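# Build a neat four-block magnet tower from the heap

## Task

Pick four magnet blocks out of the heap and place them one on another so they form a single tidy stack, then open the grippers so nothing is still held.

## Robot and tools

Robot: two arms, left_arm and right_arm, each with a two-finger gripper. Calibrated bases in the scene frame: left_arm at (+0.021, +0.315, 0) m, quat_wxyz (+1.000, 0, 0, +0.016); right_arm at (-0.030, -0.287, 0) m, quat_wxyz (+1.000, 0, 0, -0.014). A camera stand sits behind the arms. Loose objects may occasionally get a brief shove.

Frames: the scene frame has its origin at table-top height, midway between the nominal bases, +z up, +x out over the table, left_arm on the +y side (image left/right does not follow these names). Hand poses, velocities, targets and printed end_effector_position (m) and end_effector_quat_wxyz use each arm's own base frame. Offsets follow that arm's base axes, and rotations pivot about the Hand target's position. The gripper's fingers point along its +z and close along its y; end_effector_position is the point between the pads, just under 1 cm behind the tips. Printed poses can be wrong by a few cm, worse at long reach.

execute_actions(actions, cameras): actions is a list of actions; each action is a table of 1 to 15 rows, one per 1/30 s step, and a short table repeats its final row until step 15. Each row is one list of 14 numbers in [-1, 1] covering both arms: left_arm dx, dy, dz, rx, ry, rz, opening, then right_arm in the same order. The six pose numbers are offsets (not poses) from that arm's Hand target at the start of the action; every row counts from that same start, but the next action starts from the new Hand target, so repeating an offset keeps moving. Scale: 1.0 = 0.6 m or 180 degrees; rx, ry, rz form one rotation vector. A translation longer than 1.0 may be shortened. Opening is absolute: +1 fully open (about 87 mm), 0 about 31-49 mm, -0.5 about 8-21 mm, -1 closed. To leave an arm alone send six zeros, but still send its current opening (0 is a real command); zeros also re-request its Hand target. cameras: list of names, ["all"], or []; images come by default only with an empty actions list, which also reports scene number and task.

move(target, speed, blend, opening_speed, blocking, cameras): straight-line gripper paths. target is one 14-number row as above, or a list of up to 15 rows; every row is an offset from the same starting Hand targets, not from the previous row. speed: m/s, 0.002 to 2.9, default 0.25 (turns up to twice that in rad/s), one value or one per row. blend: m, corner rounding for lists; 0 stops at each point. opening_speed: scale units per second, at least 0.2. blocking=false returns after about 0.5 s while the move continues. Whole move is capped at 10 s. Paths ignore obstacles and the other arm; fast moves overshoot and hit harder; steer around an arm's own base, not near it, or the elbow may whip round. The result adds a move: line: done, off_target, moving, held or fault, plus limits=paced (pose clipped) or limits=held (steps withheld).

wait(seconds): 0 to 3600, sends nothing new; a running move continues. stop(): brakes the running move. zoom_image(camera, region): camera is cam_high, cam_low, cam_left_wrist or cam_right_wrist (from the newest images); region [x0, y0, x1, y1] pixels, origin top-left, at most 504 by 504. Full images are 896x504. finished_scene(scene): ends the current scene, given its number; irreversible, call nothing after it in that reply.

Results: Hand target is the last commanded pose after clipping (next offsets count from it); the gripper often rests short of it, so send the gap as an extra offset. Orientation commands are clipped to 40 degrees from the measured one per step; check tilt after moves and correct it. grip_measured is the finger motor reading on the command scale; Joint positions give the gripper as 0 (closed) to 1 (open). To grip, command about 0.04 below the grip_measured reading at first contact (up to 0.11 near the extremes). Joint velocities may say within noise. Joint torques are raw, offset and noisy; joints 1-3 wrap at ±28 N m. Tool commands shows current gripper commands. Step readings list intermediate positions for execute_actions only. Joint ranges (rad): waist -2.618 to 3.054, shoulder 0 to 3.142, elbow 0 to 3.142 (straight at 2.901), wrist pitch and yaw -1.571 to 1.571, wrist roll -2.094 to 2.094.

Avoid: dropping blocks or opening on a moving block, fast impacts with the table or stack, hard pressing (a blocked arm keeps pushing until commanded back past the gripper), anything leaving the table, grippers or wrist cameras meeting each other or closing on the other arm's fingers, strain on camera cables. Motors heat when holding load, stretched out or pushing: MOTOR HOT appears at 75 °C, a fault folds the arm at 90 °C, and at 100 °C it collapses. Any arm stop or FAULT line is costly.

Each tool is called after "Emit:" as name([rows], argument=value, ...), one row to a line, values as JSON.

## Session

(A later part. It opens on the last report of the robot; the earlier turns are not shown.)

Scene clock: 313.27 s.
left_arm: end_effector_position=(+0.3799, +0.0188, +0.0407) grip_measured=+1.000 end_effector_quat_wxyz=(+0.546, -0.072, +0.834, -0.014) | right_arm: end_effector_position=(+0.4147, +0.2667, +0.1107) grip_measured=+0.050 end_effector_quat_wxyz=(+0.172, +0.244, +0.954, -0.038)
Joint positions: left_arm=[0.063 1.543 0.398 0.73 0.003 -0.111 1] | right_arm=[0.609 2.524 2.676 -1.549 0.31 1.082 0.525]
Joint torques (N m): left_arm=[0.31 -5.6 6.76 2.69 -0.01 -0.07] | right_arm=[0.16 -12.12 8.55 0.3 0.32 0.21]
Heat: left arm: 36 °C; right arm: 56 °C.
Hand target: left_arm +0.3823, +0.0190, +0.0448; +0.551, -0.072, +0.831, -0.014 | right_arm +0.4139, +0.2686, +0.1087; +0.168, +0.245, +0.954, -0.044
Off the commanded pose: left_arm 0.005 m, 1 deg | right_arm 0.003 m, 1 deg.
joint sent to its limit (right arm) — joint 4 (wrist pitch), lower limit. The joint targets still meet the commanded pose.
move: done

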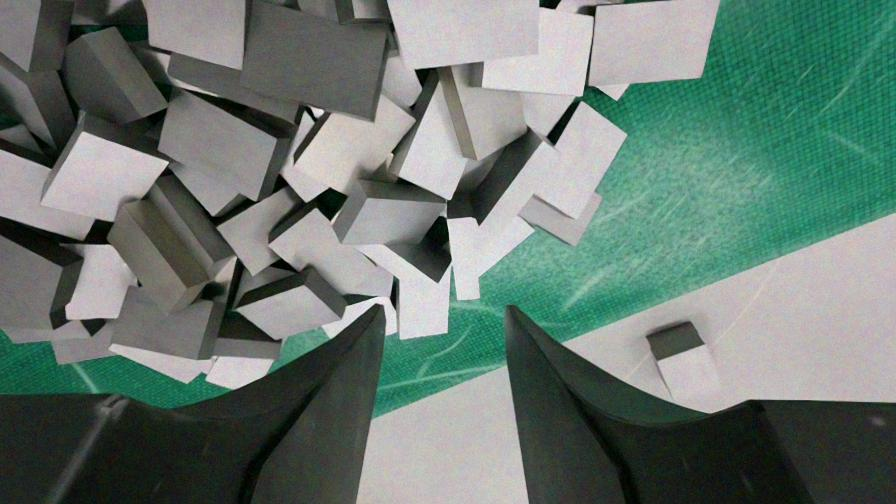

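Emit:
move(target=[0,0,0,0,0,0,1,0.03,-0.117,0.19,0,-0.035,0.161,0.05], speed=0.4, cameras=["cam_right_wrist","cam_high"])

Emit:
zoom_image(camera="cam_right_wrist", region=[50, 0, 552, 250])

Scene clock: 394.03 s.
left_arm: end_effector_position=(+0.3799, +0.0188, +0.0407) grip_measured=+1.000 end_effector_quat_wxyz=(+0.546, -0.072, +0.834, -0.014) | right_arm: end_effector_position=(+0.4350, +0.2011, +0.2081) grip_measured=+0.050 end_effector_quat_wxyz=(+0.230, +0.006, +0.973, +0.011)
Joint positions: left_arm=[0.063 1.543 0.398 0.73 0.003 -0.111 1] | right_arm=[0.465 2.365 2.774 -1.55 0.186 0.435 0.525]
Joint torques (N m): left_arm=[0.25 -5.6 6.76 2.68 -0.02 -0.06] | right_arm=[-0.81 -14.02 7.87 0.75 0.01 0.02]
Heat: left arm: 37 °C; right arm: 51 °C.
Hand target: left_arm +0.3823, +0.0190, +0.0449; +0.551, -0.072, +0.831, -0.014 | right_arm +0.4319, +0.1983, +0.2227; +0.226, +0.001, +0.974, +0.013
Off the commanded pose: left_arm 0.005 m, 1 deg | right_arm 0.015 m, 1 deg.
joint sent to its limit (right arm) — joint 4 (wrist pitch), lower limit. The joint targets still meet the commanded pose.
move: off_target (right_arm)
Images, in order (width x height): cam_high 896x504, cam_right_wrist 896x504.

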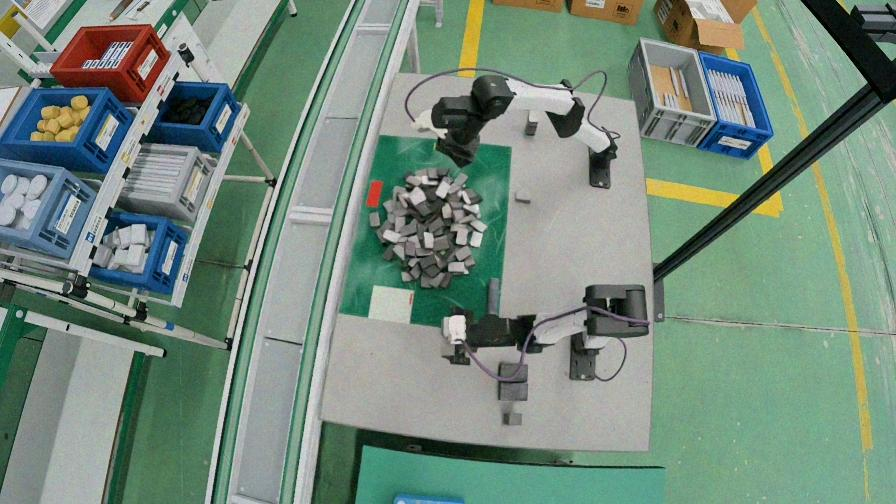

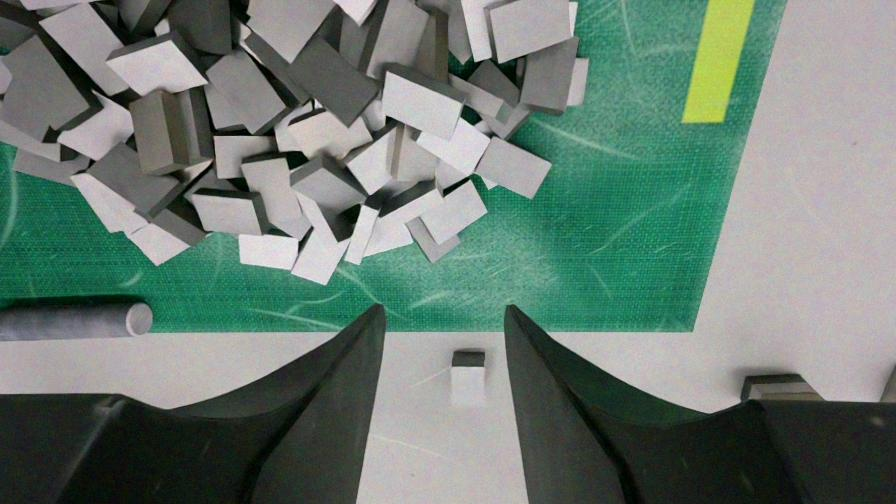

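Scaled by 1.004 from the camera's image (finer frame: 1280x720).

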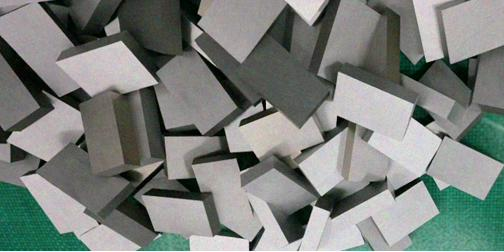

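Emit:
move(target=[0,0,0,0,0,0,1,-0.0948,0.2462,-0.2462,-0.0325,0.0211,0.482,-0.9], speed=0.35, cameras=["cam_right_wrist"])

Scene clock: 432.47 s.
left_arm: end_effector_position=(+0.3799, +0.0188, +0.0407) grip_measured=+1.000 end_effector_quat_wxyz=(+0.546, -0.072, +0.834, -0.014) | right_arm: end_effector_position=(+0.3760, +0.3437, +0.0785) grip_measured=-0.899 end_effector_quat_wxyz=(-0.132, +0.672, -0.720, -0.115)
Joint positions: left_arm=[0.063 1.543 0.398 0.73 0.003 -0.111 1] | right_arm=[0.714 2.469 2.433 -1.273 -0.238 -0.756 0.051]
Joint torques (N m): left_arm=[0.31 -5.6 6.78 2.69 -0.01 -0.08] | right_arm=[-0.1 -11.84 9.1 0.47 -0.24 -0.01]
Heat: left arm: 38 °C; right arm: 62 °C.
Hand target: left_arm +0.3823, +0.0190, +0.0449; +0.551, -0.072, +0.831, -0.014 | right_arm +0.3750, +0.3460, +0.0750; -0.126, +0.678, -0.714, -0.119
Off the commanded pose: left_arm 0.005 m, 1 deg | right_arm 0.004 m, 1 deg.
move: done

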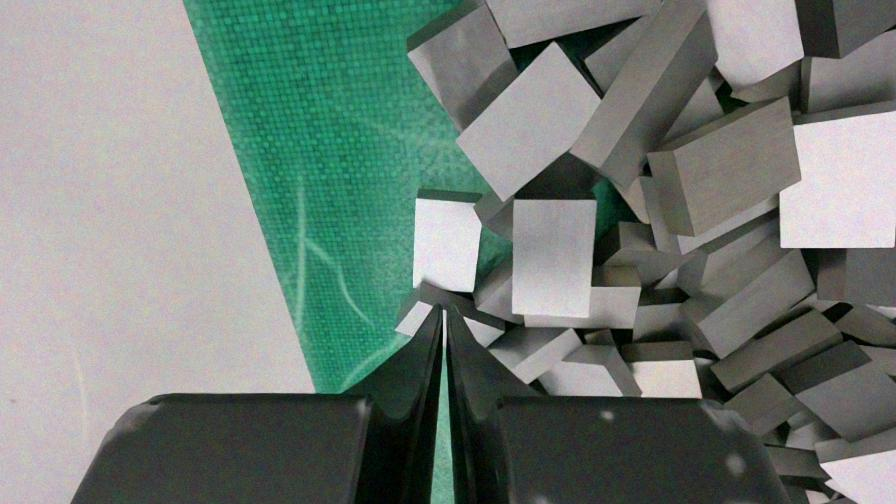

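Emit:
move([
  [0,0,0,0,0,0,1,0,-0.0133,-0.04,0,0,0,-0.9],
  [0,0,0,0,0,0,1,0,-0.0133,-0.083,0,0,0,-0.9],
  [0,0,0,0,0,0,1,-0.06,0.0033,-0.085,0,0,0,-0.9],
  [0,0,0,0,0,0,1,-0.05,0.0033,-0.01,0,0,0,-0.9],
], blend=[0.01,0,0,0], speed=[0.2,0.06,0.06,0.15], cameras=["cam_right_wrist"])

Scene clock: 450.30 s.
left_arm: end_effector_position=(+0.3799, +0.0188, +0.0407) grip_measured=+1.000 end_effector_quat_wxyz=(+0.546, -0.072, +0.834, -0.014) | right_arm: end_effector_position=(+0.3427, +0.3479, +0.0667) grip_measured=-0.900 end_effector_quat_wxyz=(-0.127, +0.683, -0.710, -0.114)
Joint positions: left_arm=[0.063 1.543 0.398 0.73 0.003 -0.111 1] | right_arm=[0.768 2.33 2.138 -1.12 -0.227 -0.734 0.05]
Joint torques (N m): left_arm=[0.31 -5.64 6.78 2.68 -0.02 -0.07] | right_arm=[-0.9 -12.07 9.28 0.46 -0.24 0.2]
Heat: left arm: 38 °C; right arm: 62 °C.
Hand target: left_arm +0.3823, +0.0190, +0.0449; +0.551, -0.072, +0.831, -0.014 | right_arm +0.3449, +0.3481, +0.0690; -0.126, +0.678, -0.714, -0.119
Off the commanded pose: left_arm 0.005 m, 1 deg | right_arm 0.003 m, 1 deg.
move: done

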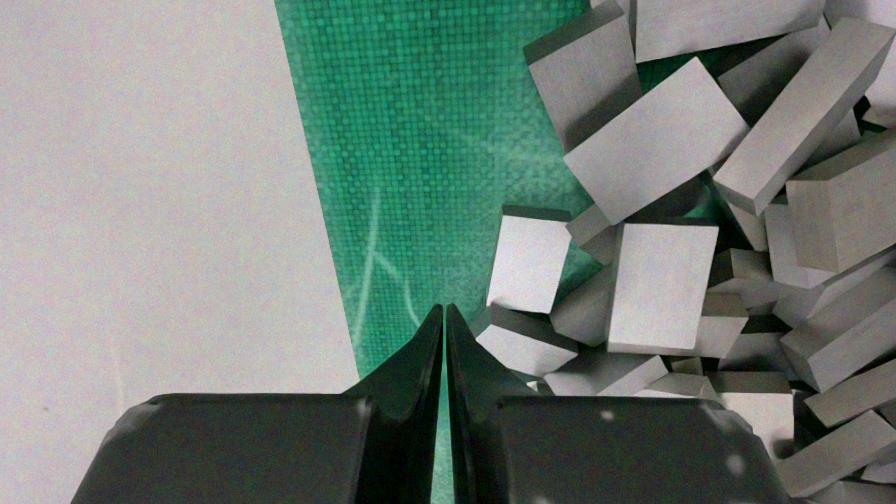

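Emit:
move([
  [0,0,0,0,0,0,1,0.0517,-0.0117,-0.033,0,0,0,-0.9],
  [0,0,0,0,0,0,1,0.0517,-0.0117,-0.1017,0,0,0,-0.9],
], blend=[0.01,0], speed=[0.2,0.06], cameras=["cam_right_wrist"])

Emit:
move([
  [0,0,0,0,0,0,1,-0.065,0.008,-0.003,0,0,0,-0.9],
  [0,0,0,0,0,0,1,-0.055,0.008,0.1,0,0,0,-0.9],
], speed=[0.06,0.15], cameras=["cam_right_wrist"])

Scene clock: 519.13 s.
left_arm: end_effector_position=(+0.3798, +0.0188, +0.0406) grip_measured=+1.000 end_effector_quat_wxyz=(+0.546, -0.072, +0.834, -0.014) | right_arm: end_effector_position=(+0.3751, +0.3387, +0.0333) grip_measured=-0.900 end_effector_quat_wxyz=(-0.132, +0.671, -0.719, -0.119)
Joint positions: left_arm=[0.063 1.543 0.398 0.73 0.003 -0.111 1] | right_arm=[0.704 2.417 2.159 -1.053 -0.249 -0.765 0.05]
Joint torques (N m): left_arm=[0.27 -5.59 6.79 2.68 -0.01 -0.06] | right_arm=[-0.08 -10.88 3.23 1.16 -0.15 -0.02]
Heat: left arm: 39 °C; right arm: 65 °C.
Hand target: left_arm +0.3823, +0.0190, +0.0448; +0.551, -0.072, +0.831, -0.014 | right_arm +0.3760, +0.3410, +0.0080; -0.126, +0.678, -0.714, -0.119
Off the commanded pose: left_arm 0.005 m, 1 deg | right_arm 0.025 m, 1 deg.
move: off_target (right_arm)

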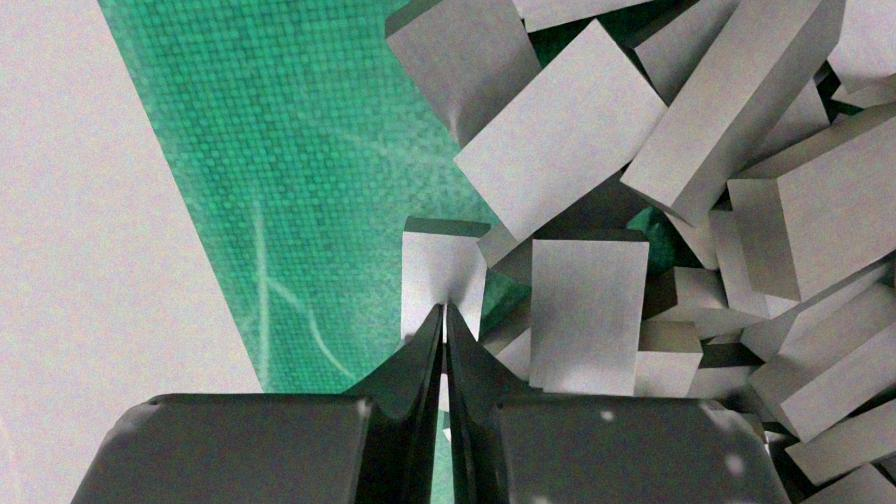

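Scene clock: 521.47 s.
left_arm: end_effector_position=(+0.3798, +0.0188, +0.0406) grip_measured=+1.000 end_effector_quat_wxyz=(+0.546, -0.072, +0.834, -0.014) | right_arm: end_effector_position=(+0.3440, +0.3434, +0.0721) grip_measured=-0.900 end_effector_quat_wxyz=(-0.134, +0.682, -0.710, -0.113)
Joint positions: left_arm=[0.063 1.543 0.398 0.73 0.003 -0.111 1] | right_arm=[0.76 2.298 2.105 -1.103 -0.226 -0.741 0.05]
Joint torques (N m): left_arm=[0.29 -5.61 6.78 2.68 -0.02 -0.08] | right_arm=[-0.24 -10.73 9.36 0.5 -0.24 0.25]
Heat: left arm: 39 °C; right arm: 64 °C.
Hand target: left_arm +0.3823, +0.0190, +0.0448; +0.551, -0.072, +0.831, -0.014 | right_arm +0.3430, +0.3458, +0.0680; -0.126, +0.678, -0.714, -0.119
Off the commanded pose: left_arm 0.005 m, 1 deg | right_arm 0.005 m, 1 deg.
move: done

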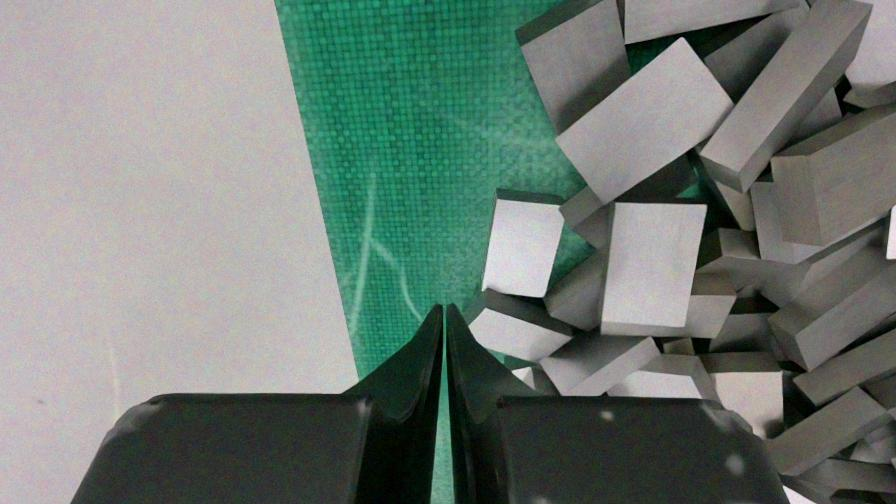

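Emit:
move([
  [0,0,0,0,0,0,1,-0.038,-0.077,0.117,0,0,-0.25,-0.9],
  [0,0,0,0,0,0,1,0.062,-0.243,0.117,0,0,-0.789,-0.9],
  [0,0,0,0,0,0,1,0.1162,-0.2363,0.0167,0,0,-0.789,0.05],
], blend=[0.05,0.03,0], speed=[0.35,0.35,0.25], cameras=["cam_right_wrist"])

Emit:
zoom_image(camera="cam_right_wrist", region=[300, 80, 620, 320])

Scene clock: 567.00 s.
left_arm: end_effector_position=(+0.3798, +0.0188, +0.0406) grip_measured=+1.000 end_effector_quat_wxyz=(+0.546, -0.072, +0.834, -0.014) | right_arm: end_effector_position=(+0.4021, +0.2020, +0.0764) grip_measured=+0.050 end_effector_quat_wxyz=(+0.142, +0.444, +0.880, -0.091)
Joint positions: left_arm=[0.063 1.543 0.398 0.73 0.003 -0.111 1] | right_arm=[0.508 2.331 2.189 -1.421 0.338 1.441 0.525]
Joint torques (N m): left_arm=[0.25 -5.63 6.8 2.69 -0.02 -0.06] | right_arm=[-0.77 -11.56 8.55 0.33 0.37 0.29]
Heat: left arm: 39 °C; right arm: 60 °C.
Hand target: left_arm +0.3823, +0.0190, +0.0448; +0.551, -0.072, +0.831, -0.014 | right_arm +0.4127, +0.2040, +0.0779; +0.153, +0.455, +0.874, -0.080
Off the commanded pose: left_arm 0.005 m, 1 deg | right_arm 0.011 m, 2 deg.
move: off_target (right_arm); target 3's new opening was sent with right_arm's hand 0.011 m and 2 deg from that target

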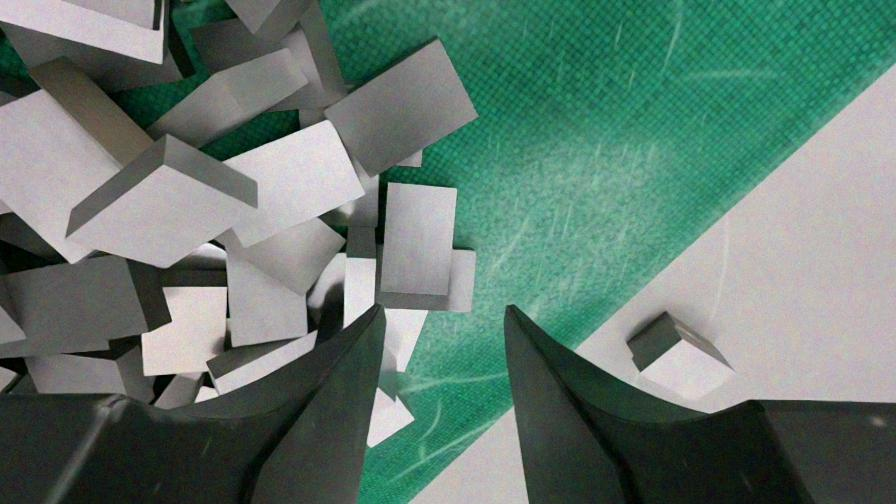

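Scaled by 1.575 from the camera's image (finer frame: 1280x720).

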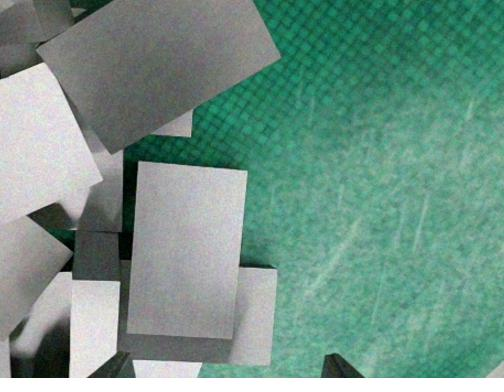

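Emit:
move(target=[0,0,0,0,0,0,1,0.026,-0.02,-0.018,0.096,0.055,-0.028,-0.03], speed=0.2, cameras=["cam_right_wrist"])

Emit:
zoom_image(camera="cam_right_wrist", region=[320, 60, 600, 340])

Scene clock: 605.93 s.
left_arm: end_effector_position=(+0.3798, +0.0188, +0.0406) grip_measured=+1.000 end_effector_quat_wxyz=(+0.546, -0.072, +0.834, -0.014) | right_arm: end_effector_position=(+0.4285, +0.1912, +0.0699) grip_measured=-0.030 end_effector_quat_wxyz=(+0.013, +0.507, +0.862, +0.008)
Joint positions: left_arm=[0.063 1.543 0.398 0.73 0.003 -0.111 1] | right_arm=[0.336 2.413 2.294 -1.423 0.009 1.399 0.485]
Joint torques (N m): left_arm=[0.24 -5.6 6.76 2.69 -0.01 -0.06] | right_arm=[-0.54 -11.38 8.65 0.09 0.04 -0.01]
Heat: left arm: 39 °C; right arm: 66 °C.
Hand target: left_arm +0.3823, +0.0190, +0.0448; +0.551, -0.072, +0.831, -0.014 | right_arm +0.4283, +0.1920, +0.0671; +0.004, +0.502, +0.865, +0.006
Off the commanded pose: left_arm 0.005 m, 1 deg | right_arm 0.003 m, 1 deg.
move: done

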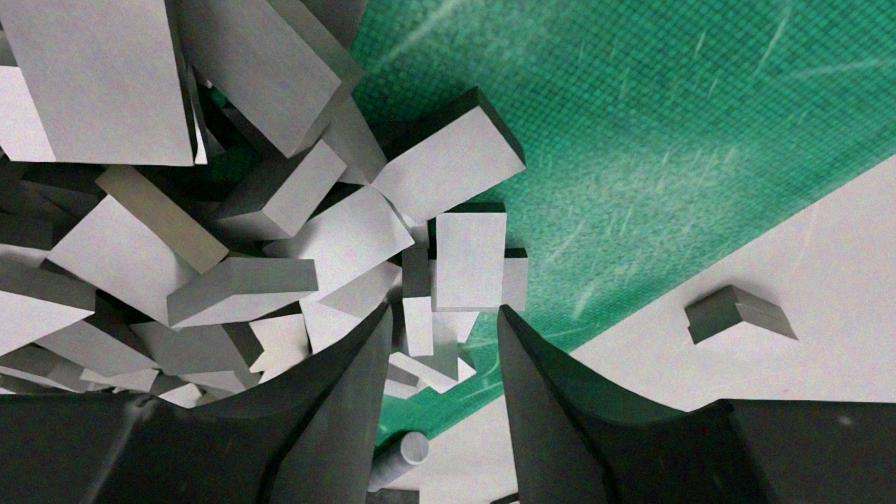

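Scaled by 1.800 from the camera's image (finer frame: 1280x720).

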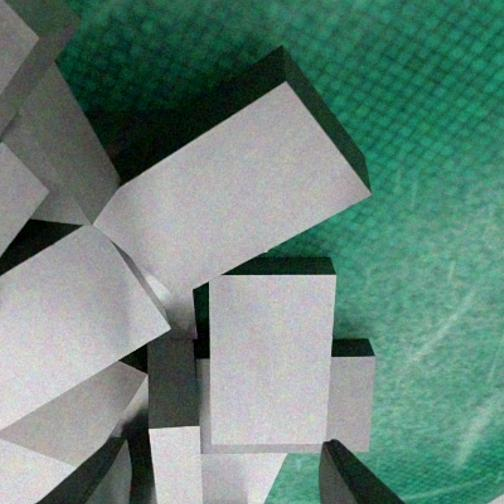

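Emit:
move([
  [0,0,0,0,0,0,1,0.005,-0.02,0.075,0.002,-0.07,0.35,0.05],
  [0,0,0,0,0,0,1,0.0192,-0.0577,0.0132,0.0043,-0.1376,0.7059,0.05],
], blend=[0.03,0], speed=0.3, cameras=["cam_right_wrist"])

Emit:
zoom_image(camera="cam_right_wrist", region=[300, 120, 600, 350])

Scene clock: 656.13 s.
left_arm: end_effector_position=(+0.3798, +0.0188, +0.0406) grip_measured=+1.000 end_effector_quat_wxyz=(+0.546, -0.072, +0.834, -0.014) | right_arm: end_effector_position=(+0.4356, +0.1582, +0.0579) grip_measured=+0.050 end_effector_quat_wxyz=(+0.117, -0.550, +0.821, +0.101)
Joint positions: left_arm=[0.063 1.543 0.398 0.73 0.003 -0.111 1] | right_arm=[0.317 2.293 2.048 -1.151 -0.257 -0.841 0.525]
Joint torques (N m): left_arm=[0.32 -5.57 6.8 2.69 -0.02 -0.07] | right_arm=[-0.98 -16.23 5.49 0.62 -0.3 -0.01]
Heat: left arm: 40 °C; right arm: 66 °C.
Hand target: left_arm +0.3823, +0.0190, +0.0448; +0.551, -0.072, +0.831, -0.014 | right_arm +0.4398, +0.1574, +0.0751; +0.143, -0.555, +0.814, +0.098
Off the commanded pose: left_arm 0.005 m, 1 deg | right_arm 0.018 m, 3 deg.
move: off_target (right_arm)

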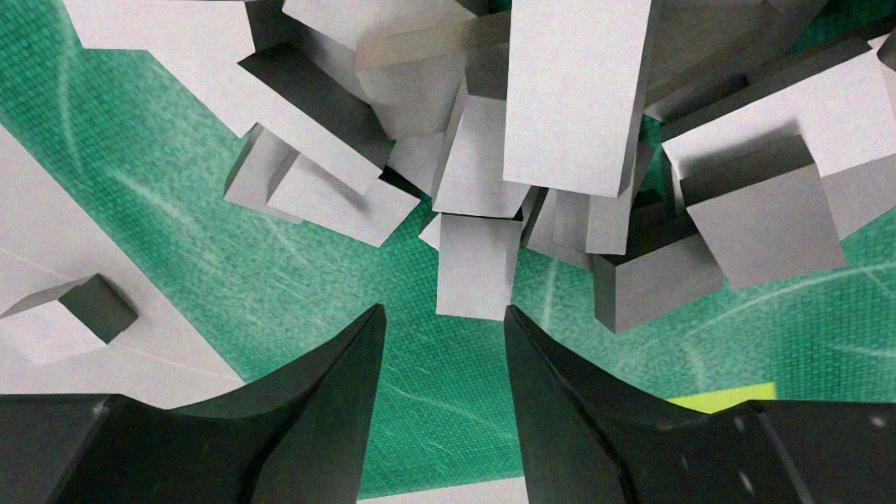

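Scaled by 1.680 from the camera's image (finer frame: 1280x720).

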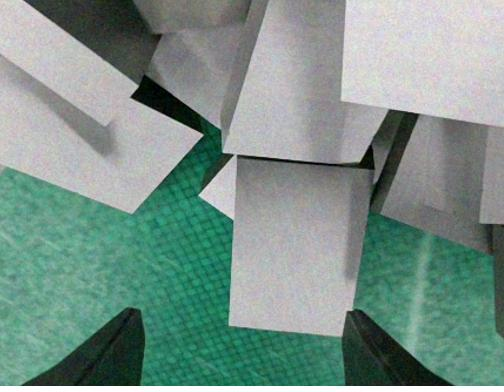

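Emit:
move(target=[0,0,0,0,0,0,1,0.0137,-0.003,-0.047,0,0,-0.022,0.05], speed=0.15, cameras=["cam_right_wrist"])

Scene clock: 682.33 s.
left_arm: end_effector_position=(+0.3798, +0.0188, +0.0406) grip_measured=+1.000 end_effector_quat_wxyz=(+0.546, -0.072, +0.834, -0.014) | right_arm: end_effector_position=(+0.4458, +0.1580, +0.0424) grip_measured=+0.050 end_effector_quat_wxyz=(+0.137, -0.534, +0.828, +0.097)
Joint positions: left_arm=[0.063 1.543 0.398 0.73 0.003 -0.111 1] | right_arm=[0.308 2.292 1.981 -1.04 -0.258 -0.809 0.525]
Joint torques (N m): left_arm=[0.28 -5.6 6.82 2.69 -0.01 -0.07] | right_arm=[-0.87 -14.02 5.6 0.71 -0.12 0.24]
Heat: left arm: 40 °C; right arm: 79 °C. Fold the right arm in close to its base, or ease its load, before you think long.
Hand target: left_arm +0.3823, +0.0190, +0.0448; +0.551, -0.072, +0.831, -0.014 | right_arm +0.4481, +0.1556, +0.0470; +0.146, -0.526, +0.832, +0.093
Off the commanded pose: left_arm 0.005 m, 1 deg | right_arm 0.006 m, 2 deg.
MOTOR HOT: joint 2 (shoulder) of the right arm reports 79 °C; the controller's stop level is 90 °C. To cool a motor, set the load down, stop pushing, or move to a pose that needs little force.
move: done

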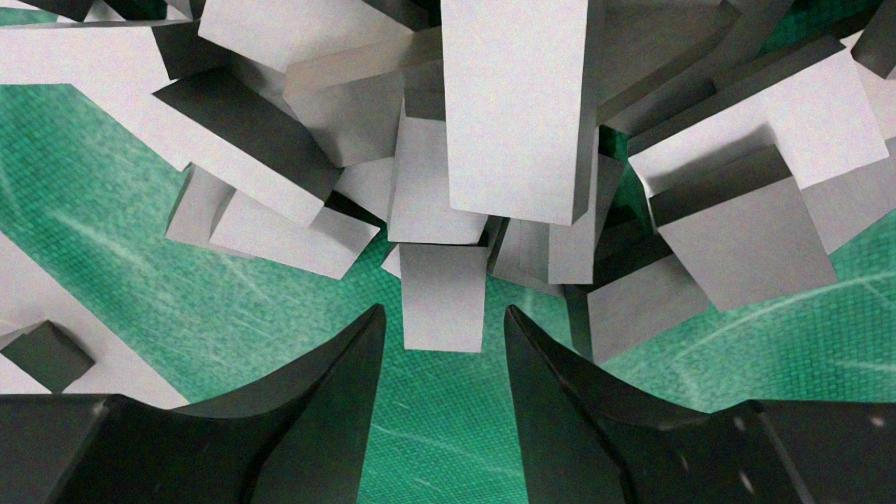

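Emit:
move([
  [0,0,0,0,0,0,1,0,0,-0.017,0,0,0,0.05],
  [0,0,0,0,0,0,1,0,0,-0.017,0,0,0,-0.35],
], speed=0.12, opening_speed=2, cameras=["cam_right_wrist"])

Scene clock: 689.43 s.
left_arm: end_effector_position=(+0.3798, +0.0188, +0.0406) grip_measured=+1.000 end_effector_quat_wxyz=(+0.546, -0.072, +0.834, -0.014) | right_arm: end_effector_position=(+0.4458, +0.1581, +0.0337) grip_measured=-0.195 end_effector_quat_wxyz=(+0.139, -0.534, +0.829, +0.096)
Joint positions: left_arm=[0.063 1.543 0.398 0.73 0.003 -0.111 1] | right_arm=[0.308 2.292 1.946 -1.001 -0.258 -0.807 0.403]
Joint torques (N m): left_arm=[0.35 -5.6 6.83 2.7 -0.01 -0.08] | right_arm=[-0.84 -13.67 5.65 0.72 -0.11 0.25]
Heat: left arm: 40 °C; right arm: 80 °C. Fold the right arm in close to its base, or ease its load, before you think long.
Hand target: left_arm +0.3823, +0.0190, +0.0448; +0.551, -0.072, +0.831, -0.014 | right_arm +0.4481, +0.1556, +0.0367; +0.146, -0.526, +0.832, +0.093
Off the commanded pose: left_arm 0.005 m, 1 deg | right_arm 0.005 m, 1 deg.
MOTOR HOT: still on. Joint 2 (shoulder) of the right arm reports 80 °C.
move: done

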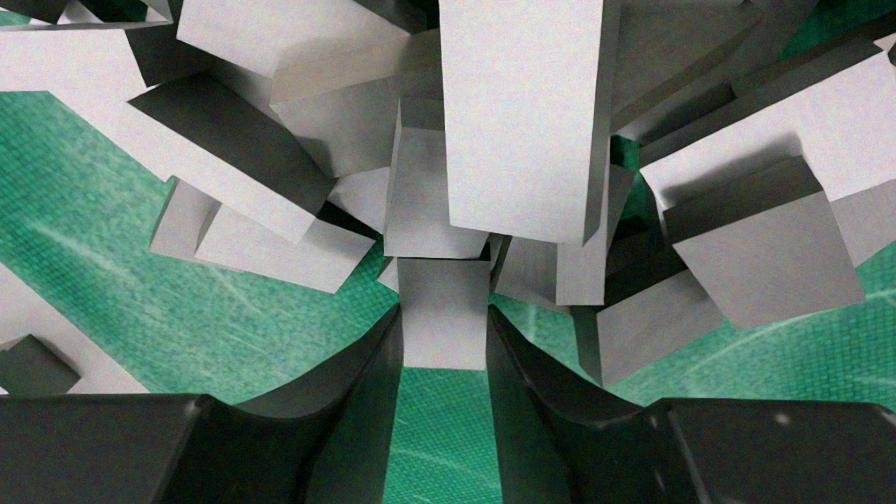

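Emit:
move([
  [0,0,0,0,0,0,1,-0.033,-0.07,0.007,0,0,0,-0.33],
  [0,0,0,0,0,0,1,-0.05,-0.07,0.117,0,0,0,-0.33],
  [0,0,0,0,0,0,1,-0.323,0.058,0.117,0,0,-0.357,-0.33],
  [0,0,0,0,0,0,1,-0.323,0.058,0.055,0,0,-0.357,-0.33],
], blend=[0.01,0.04,0.02,0], speed=[0.1,0.25,0.35,0.15], cameras=["cam_right_wrist"])

Emit:
zoom_image(camera="cam_right_wrist", region=[360, 180, 540, 380])

Scene clock: 705.37 s.
left_arm: end_effector_position=(+0.3798, +0.0188, +0.0406) grip_measured=+1.000 end_effector_quat_wxyz=(+0.546, -0.072, +0.834, -0.014) | right_arm: end_effector_position=(+0.2525, +0.1883, +0.0695) grip_measured=-0.195 end_effector_quat_wxyz=(+0.163, -0.009, +0.987, -0.002)
Joint positions: left_arm=[0.063 1.543 0.398 0.73 0.003 -0.111 1] | right_arm=[0.677 1.636 1.17 -0.846 0.204 0.632 0.403]
Joint torques (N m): left_arm=[0.27 -5.59 6.75 2.69 -0.02 -0.09] | right_arm=[0.27 -7.86 5.85 0.78 0.3 0.3]
Heat: left arm: 40 °C; right arm: 80 °C. Fold the right arm in close to its base, or ease its load, before you think long.
Hand target: left_arm +0.3823, +0.0190, +0.0448; +0.551, -0.072, +0.831, -0.014 | right_arm +0.2542, +0.1905, +0.0697; +0.173, -0.003, +0.985, +0.001
Off the commanded pose: left_arm 0.005 m, 1 deg | right_arm 0.003 m, 1 deg.
MOTOR HOT: still on. Joint 2 (shoulder) of the right arm reports 80 °C.
move: done; blend cut to 0.0334 m at target 2, 0.0186 m at target 3

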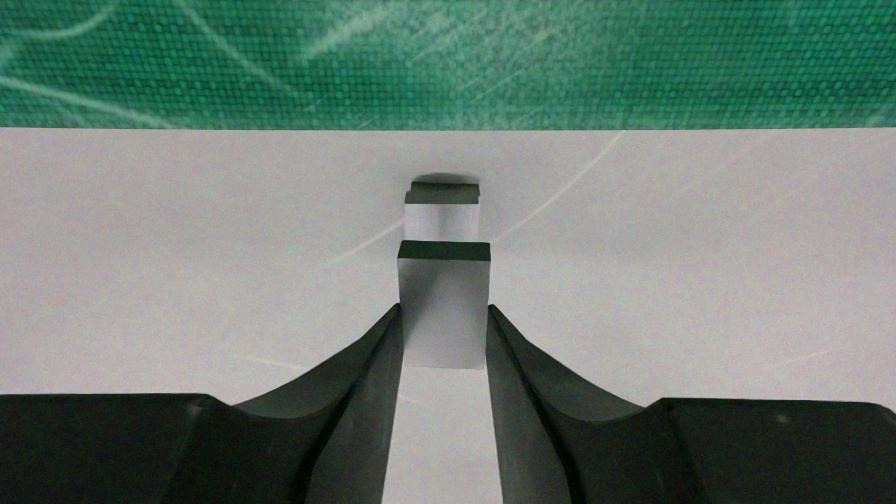

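Scaled by 2.520 from the camera's image (finer frame: 1280x720).

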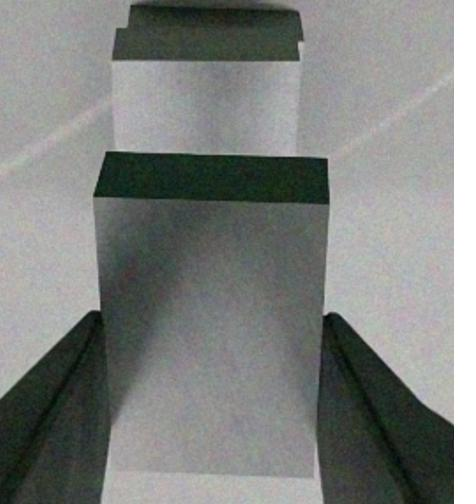

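Emit:
move(target=[0,0,0,0,0,0,1,0.001,0.0033,-0.034,0,-0.004,0.0117,-0.33], speed=0.1, cameras=["cam_right_wrist"])

Emit:
zoom_image(camera="cam_right_wrist", region=[360, 180, 540, 380])

Scene clock: 717.40 s.
left_arm: end_effector_position=(+0.3798, +0.0188, +0.0406) grip_measured=+1.000 end_effector_quat_wxyz=(+0.546, -0.072, +0.834, -0.014) | right_arm: end_effector_position=(+0.2539, +0.1916, +0.0535) grip_measured=-0.195 end_effector_quat_wxyz=(+0.175, -0.011, +0.984, +0.008)
Joint positions: left_arm=[0.063 1.543 0.398 0.73 0.003 -0.111 1] | right_arm=[0.683 1.636 1.1 -0.745 0.205 0.63 0.403]
Joint torques (N m): left_arm=[0.23 -5.61 6.79 2.7 -0.01 -0.07] | right_arm=[0.29 -6.57 5.82 0.92 0.31 0.02]
Heat: left arm: 40 °C; right arm: 71 °C.
Hand target: left_arm +0.3823, +0.0190, +0.0448; +0.551, -0.072, +0.831, -0.014 | right_arm +0.2548, +0.1924, +0.0493; +0.179, -0.021, +0.984, +0.004
Off the commanded pose: left_arm 0.005 m, 1 deg | right_arm 0.004 m, 1 deg.
MOTOR HOT: cleared for the motors of the right arm.
move: done

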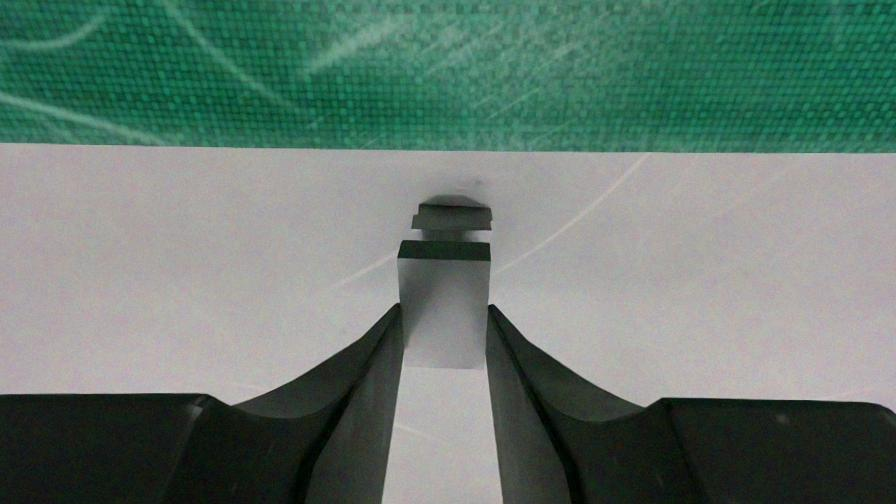

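Scaled by 2.520 from the camera's image (finer frame: 1280x720).

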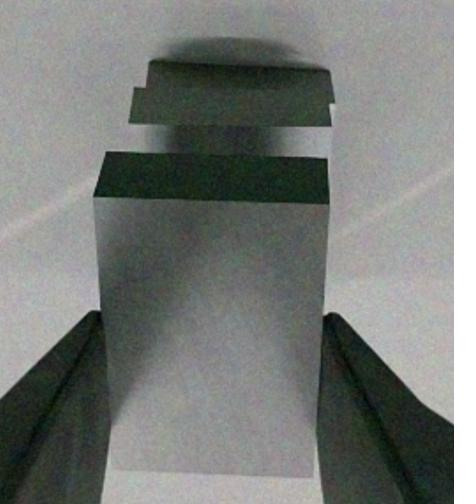

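Emit:
move(target=[0,0,0,0,0,0,1,0.0,-0.0045,-0.017,0,0,0,-0.33], speed=0.06, cameras=["cam_right_wrist","cam_low"])

Emit:
zoom_image(camera="cam_right_wrist", region=[360, 180, 540, 380])

Emit:
zoom_image(camera="cam_low", region=[200, 250, 320, 350])

Scene clock: 728.97 s.
left_arm: end_effector_position=(+0.3798, +0.0188, +0.0406) grip_measured=+1.000 end_effector_quat_wxyz=(+0.546, -0.072, +0.834, -0.014) | right_arm: end_effector_position=(+0.2529, +0.1905, +0.0438) grip_measured=-0.195 end_effector_quat_wxyz=(+0.177, -0.015, +0.984, +0.008)
Joint positions: left_arm=[0.063 1.543 0.398 0.73 0.003 -0.111 1] | right_arm=[0.683 1.64 1.064 -0.702 0.205 0.623 0.403]
Joint torques (N m): left_arm=[0.29 -5.56 6.79 2.68 -0.02 -0.08] | right_arm=[-0.29 -6.46 5.75 0.93 0.29 0.01]
Heat: left arm: 40 °C; right arm: 65 °C.
Hand target: left_arm +0.3823, +0.0190, +0.0448; +0.551, -0.072, +0.831, -0.014 | right_arm +0.2549, +0.1898, +0.0392; +0.180, -0.021, +0.984, +0.004
Off the commanded pose: left_arm 0.005 m, 1 deg | right_arm 0.005 m, 1 deg.
move: done
Images, in order (width x height): cam_low 896x504, cam_right_wrist 896x504.

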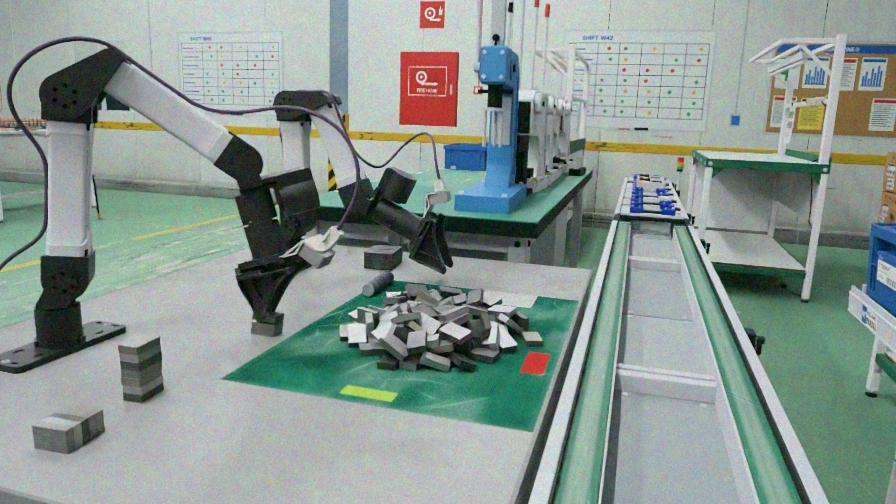

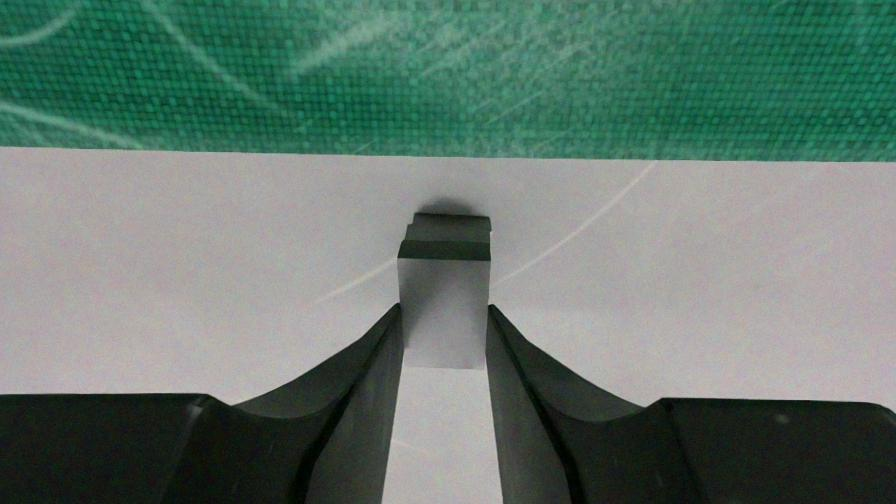

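Scaled by 2.520 from the camera's image (finer frame: 1280x720).

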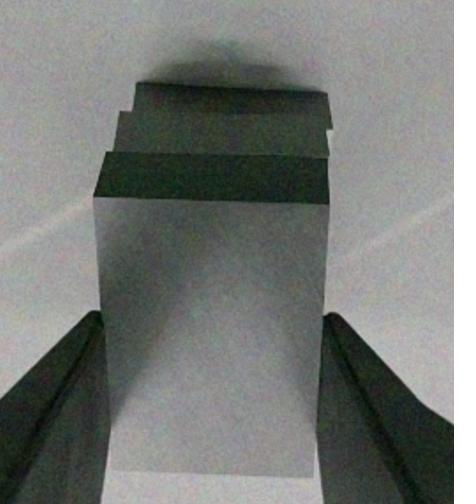

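Scaled by 4.200 from the camera's image (finer frame: 1280x720).

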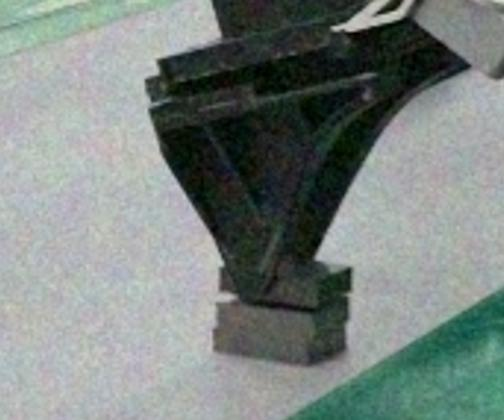

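Emit:
move(target=[0,0,0,0,0,0,1,0.0,0.0,-0.008,0,0,0,-0.33], speed=0.05, cameras=["cam_low"])

Emit:
zoom_image(camera="cam_low", region=[200, 250, 320, 350])

Scene clock: 735.67 s.
left_arm: end_effector_position=(+0.3798, +0.0188, +0.0406) grip_measured=+1.000 end_effector_quat_wxyz=(+0.546, -0.072, +0.834, -0.014) | right_arm: end_effector_position=(+0.2532, +0.1906, +0.0412) grip_measured=-0.195 end_effector_quat_wxyz=(+0.178, -0.015, +0.984, +0.008)
Joint positions: left_arm=[0.063 1.543 0.398 0.73 0.003 -0.111 1] | right_arm=[0.683 1.642 1.055 -0.688 0.205 0.622 0.403]
Joint torques (N m): left_arm=[0.29 -5.59 6.76 2.7 -0.03 -0.08] | right_arm=[-0.34 -6.11 5.34 0.94 0.27 0.02]
Heat: left arm: 40 °C; right arm: 62 °C.
Hand target: left_arm +0.3823, +0.0190, +0.0448; +0.551, -0.072, +0.831, -0.014 | right_arm +0.2549, +0.1897, +0.0343; +0.179, -0.021, +0.984, +0.004
Off the commanded pose: left_arm 0.005 m, 1 deg | right_arm 0.007 m, 1 deg.
move: done

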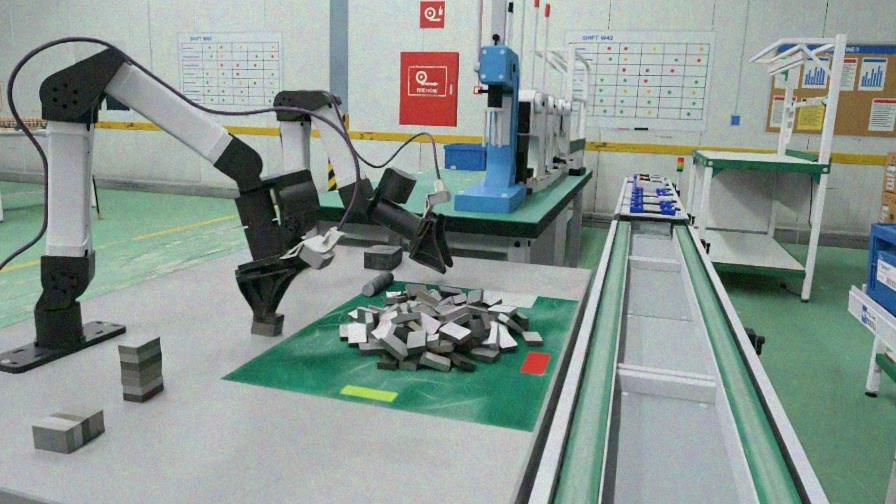

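Scaled by 4.200 from the camera's image (finer frame: 1280x720).

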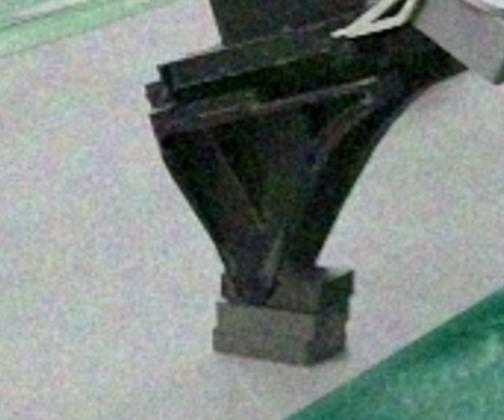

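Emit:
move([
  [0,0,0,0,0,0,1,0,0,0,0,0,0,0.1],
  [0,0,0,0,0,0,1,0,0,0.13,0,0,0,0.1],
  [0,0,0,0,0,0,1,0.2735,0.0005,0.15,0.0561,0.1002,-0.3492,0.1],
  [0,0,0,0,0,0,1,0.2735,0.0005,0.0595,0.0561,0.1002,-0.3492,0.1],
], blend=[0,0.03,0.02,0], speed=[0.1,0.15,0.4,0.2], opening_speed=2, cameras=["cam_right_wrist","cam_low"])

Emit:
zoom_image(camera="cam_right_wrist", region=[320, 60, 600, 340])

Emit:
zoom_image(camera="cam_low", region=[200, 250, 320, 350])

Scene clock: 765.43 s.
left_arm: end_effector_position=(+0.3798, +0.0188, +0.0406) grip_measured=+1.000 end_effector_quat_wxyz=(+0.546, -0.072, +0.834, -0.014) | right_arm: end_effector_position=(+0.4171, +0.1889, +0.0765) grip_measured=+0.100 end_effector_quat_wxyz=(+0.013, +0.500, +0.866, -0.007)
Joint positions: left_arm=[0.063 1.543 0.398 0.73 0.003 -0.111 1] | right_arm=[0.347 2.386 2.276 -1.455 0.029 1.393 0.55]
Joint torques (N m): left_arm=[0.25 -5.57 6.75 2.69 -0.03 -0.07] | right_arm=[-0.59 -11.77 5.16 0.33 0.02 0.31]
Heat: left arm: 40 °C; right arm: 54 °C.
Hand target: left_arm +0.3823, +0.0190, +0.0448; +0.551, -0.072, +0.831, -0.014 | right_arm +0.4190, +0.1900, +0.0701; +0.008, +0.508, +0.861, -0.005
Off the commanded pose: left_arm 0.005 m, 1 deg | right_arm 0.007 m, 1 deg.
move: done
Images, in order (width x height): cam_low 896x504, cam_right_wrist 896x504.

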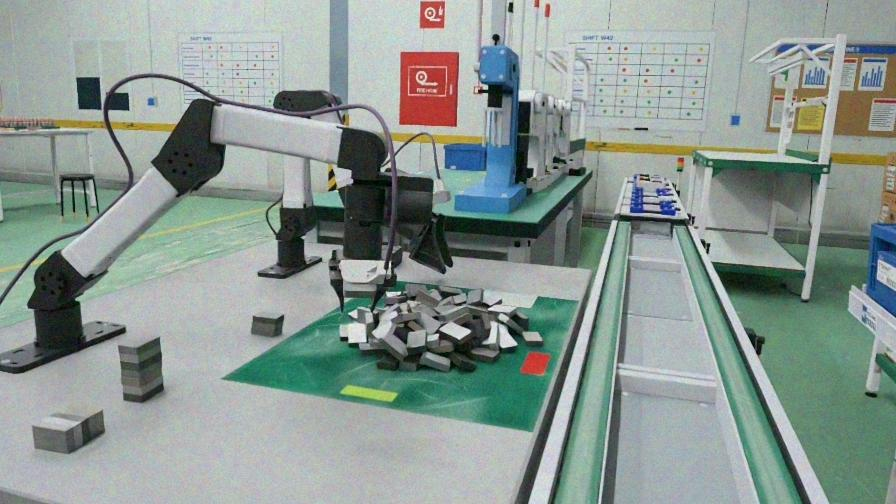

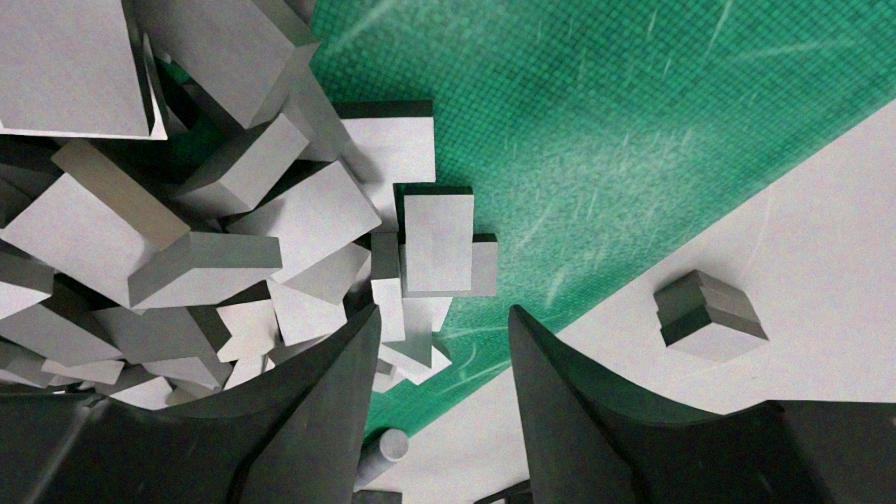

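Scaled by 1.800 from the camera's image (finer frame: 1280x720).

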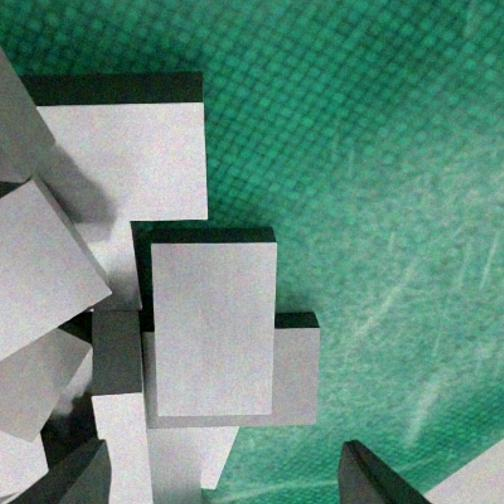

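Scaled by 4.200 from the camera's image (finer frame: 1280x720).

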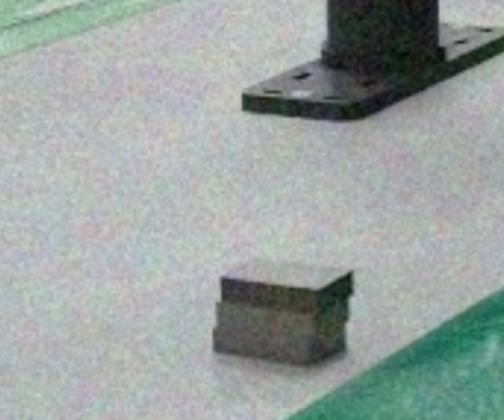

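Emit:
move(target=[0,0,0,0,0,0,1,0.007,-0.001,-0.04,0,0,0,-0.06], speed=0.15, cameras=["cam_right_wrist"])

Emit:
zoom_image(camera="cam_right_wrist", region=[320, 120, 580, 360])

Scene clock: 784.27 s.
left_arm: end_effector_position=(+0.3798, +0.0188, +0.0406) grip_measured=+1.000 end_effector_quat_wxyz=(+0.546, -0.072, +0.834, -0.014) | right_arm: end_effector_position=(+0.4210, +0.1904, +0.0552) grip_measured=-0.060 end_effector_quat_wxyz=(+0.015, +0.500, +0.866, -0.005)
Joint positions: left_arm=[0.063 1.543 0.398 0.73 0.003 -0.111 1] | right_arm=[0.347 2.392 2.201 -1.368 0.028 1.393 0.47]
Joint torques (N m): left_arm=[0.28 -5.61 6.78 2.68 -0.01 -0.07] | right_arm=[-0.99 -11.58 5.76 0.36 0.01 0.25]
Heat: left arm: 40 °C; right arm: 64 °C.
Hand target: left_arm +0.3823, +0.0190, +0.0448; +0.551, -0.072, +0.831, -0.014 | right_arm +0.4232, +0.1894, +0.0459; +0.008, +0.508, +0.861, -0.005
Off the commanded pose: left_arm 0.005 m, 1 deg | right_arm 0.009 m, 1 deg.
move: done

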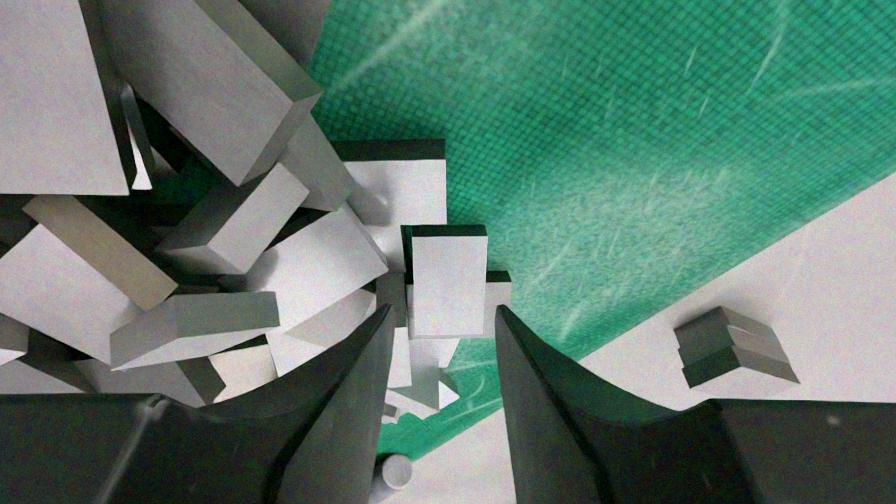

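Scaled by 1.938 from the camera's image (finer frame: 1280x720).

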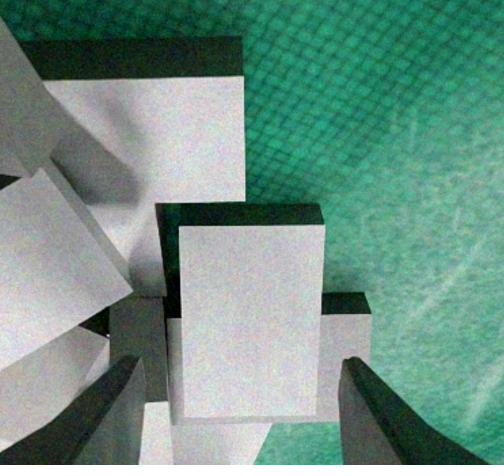

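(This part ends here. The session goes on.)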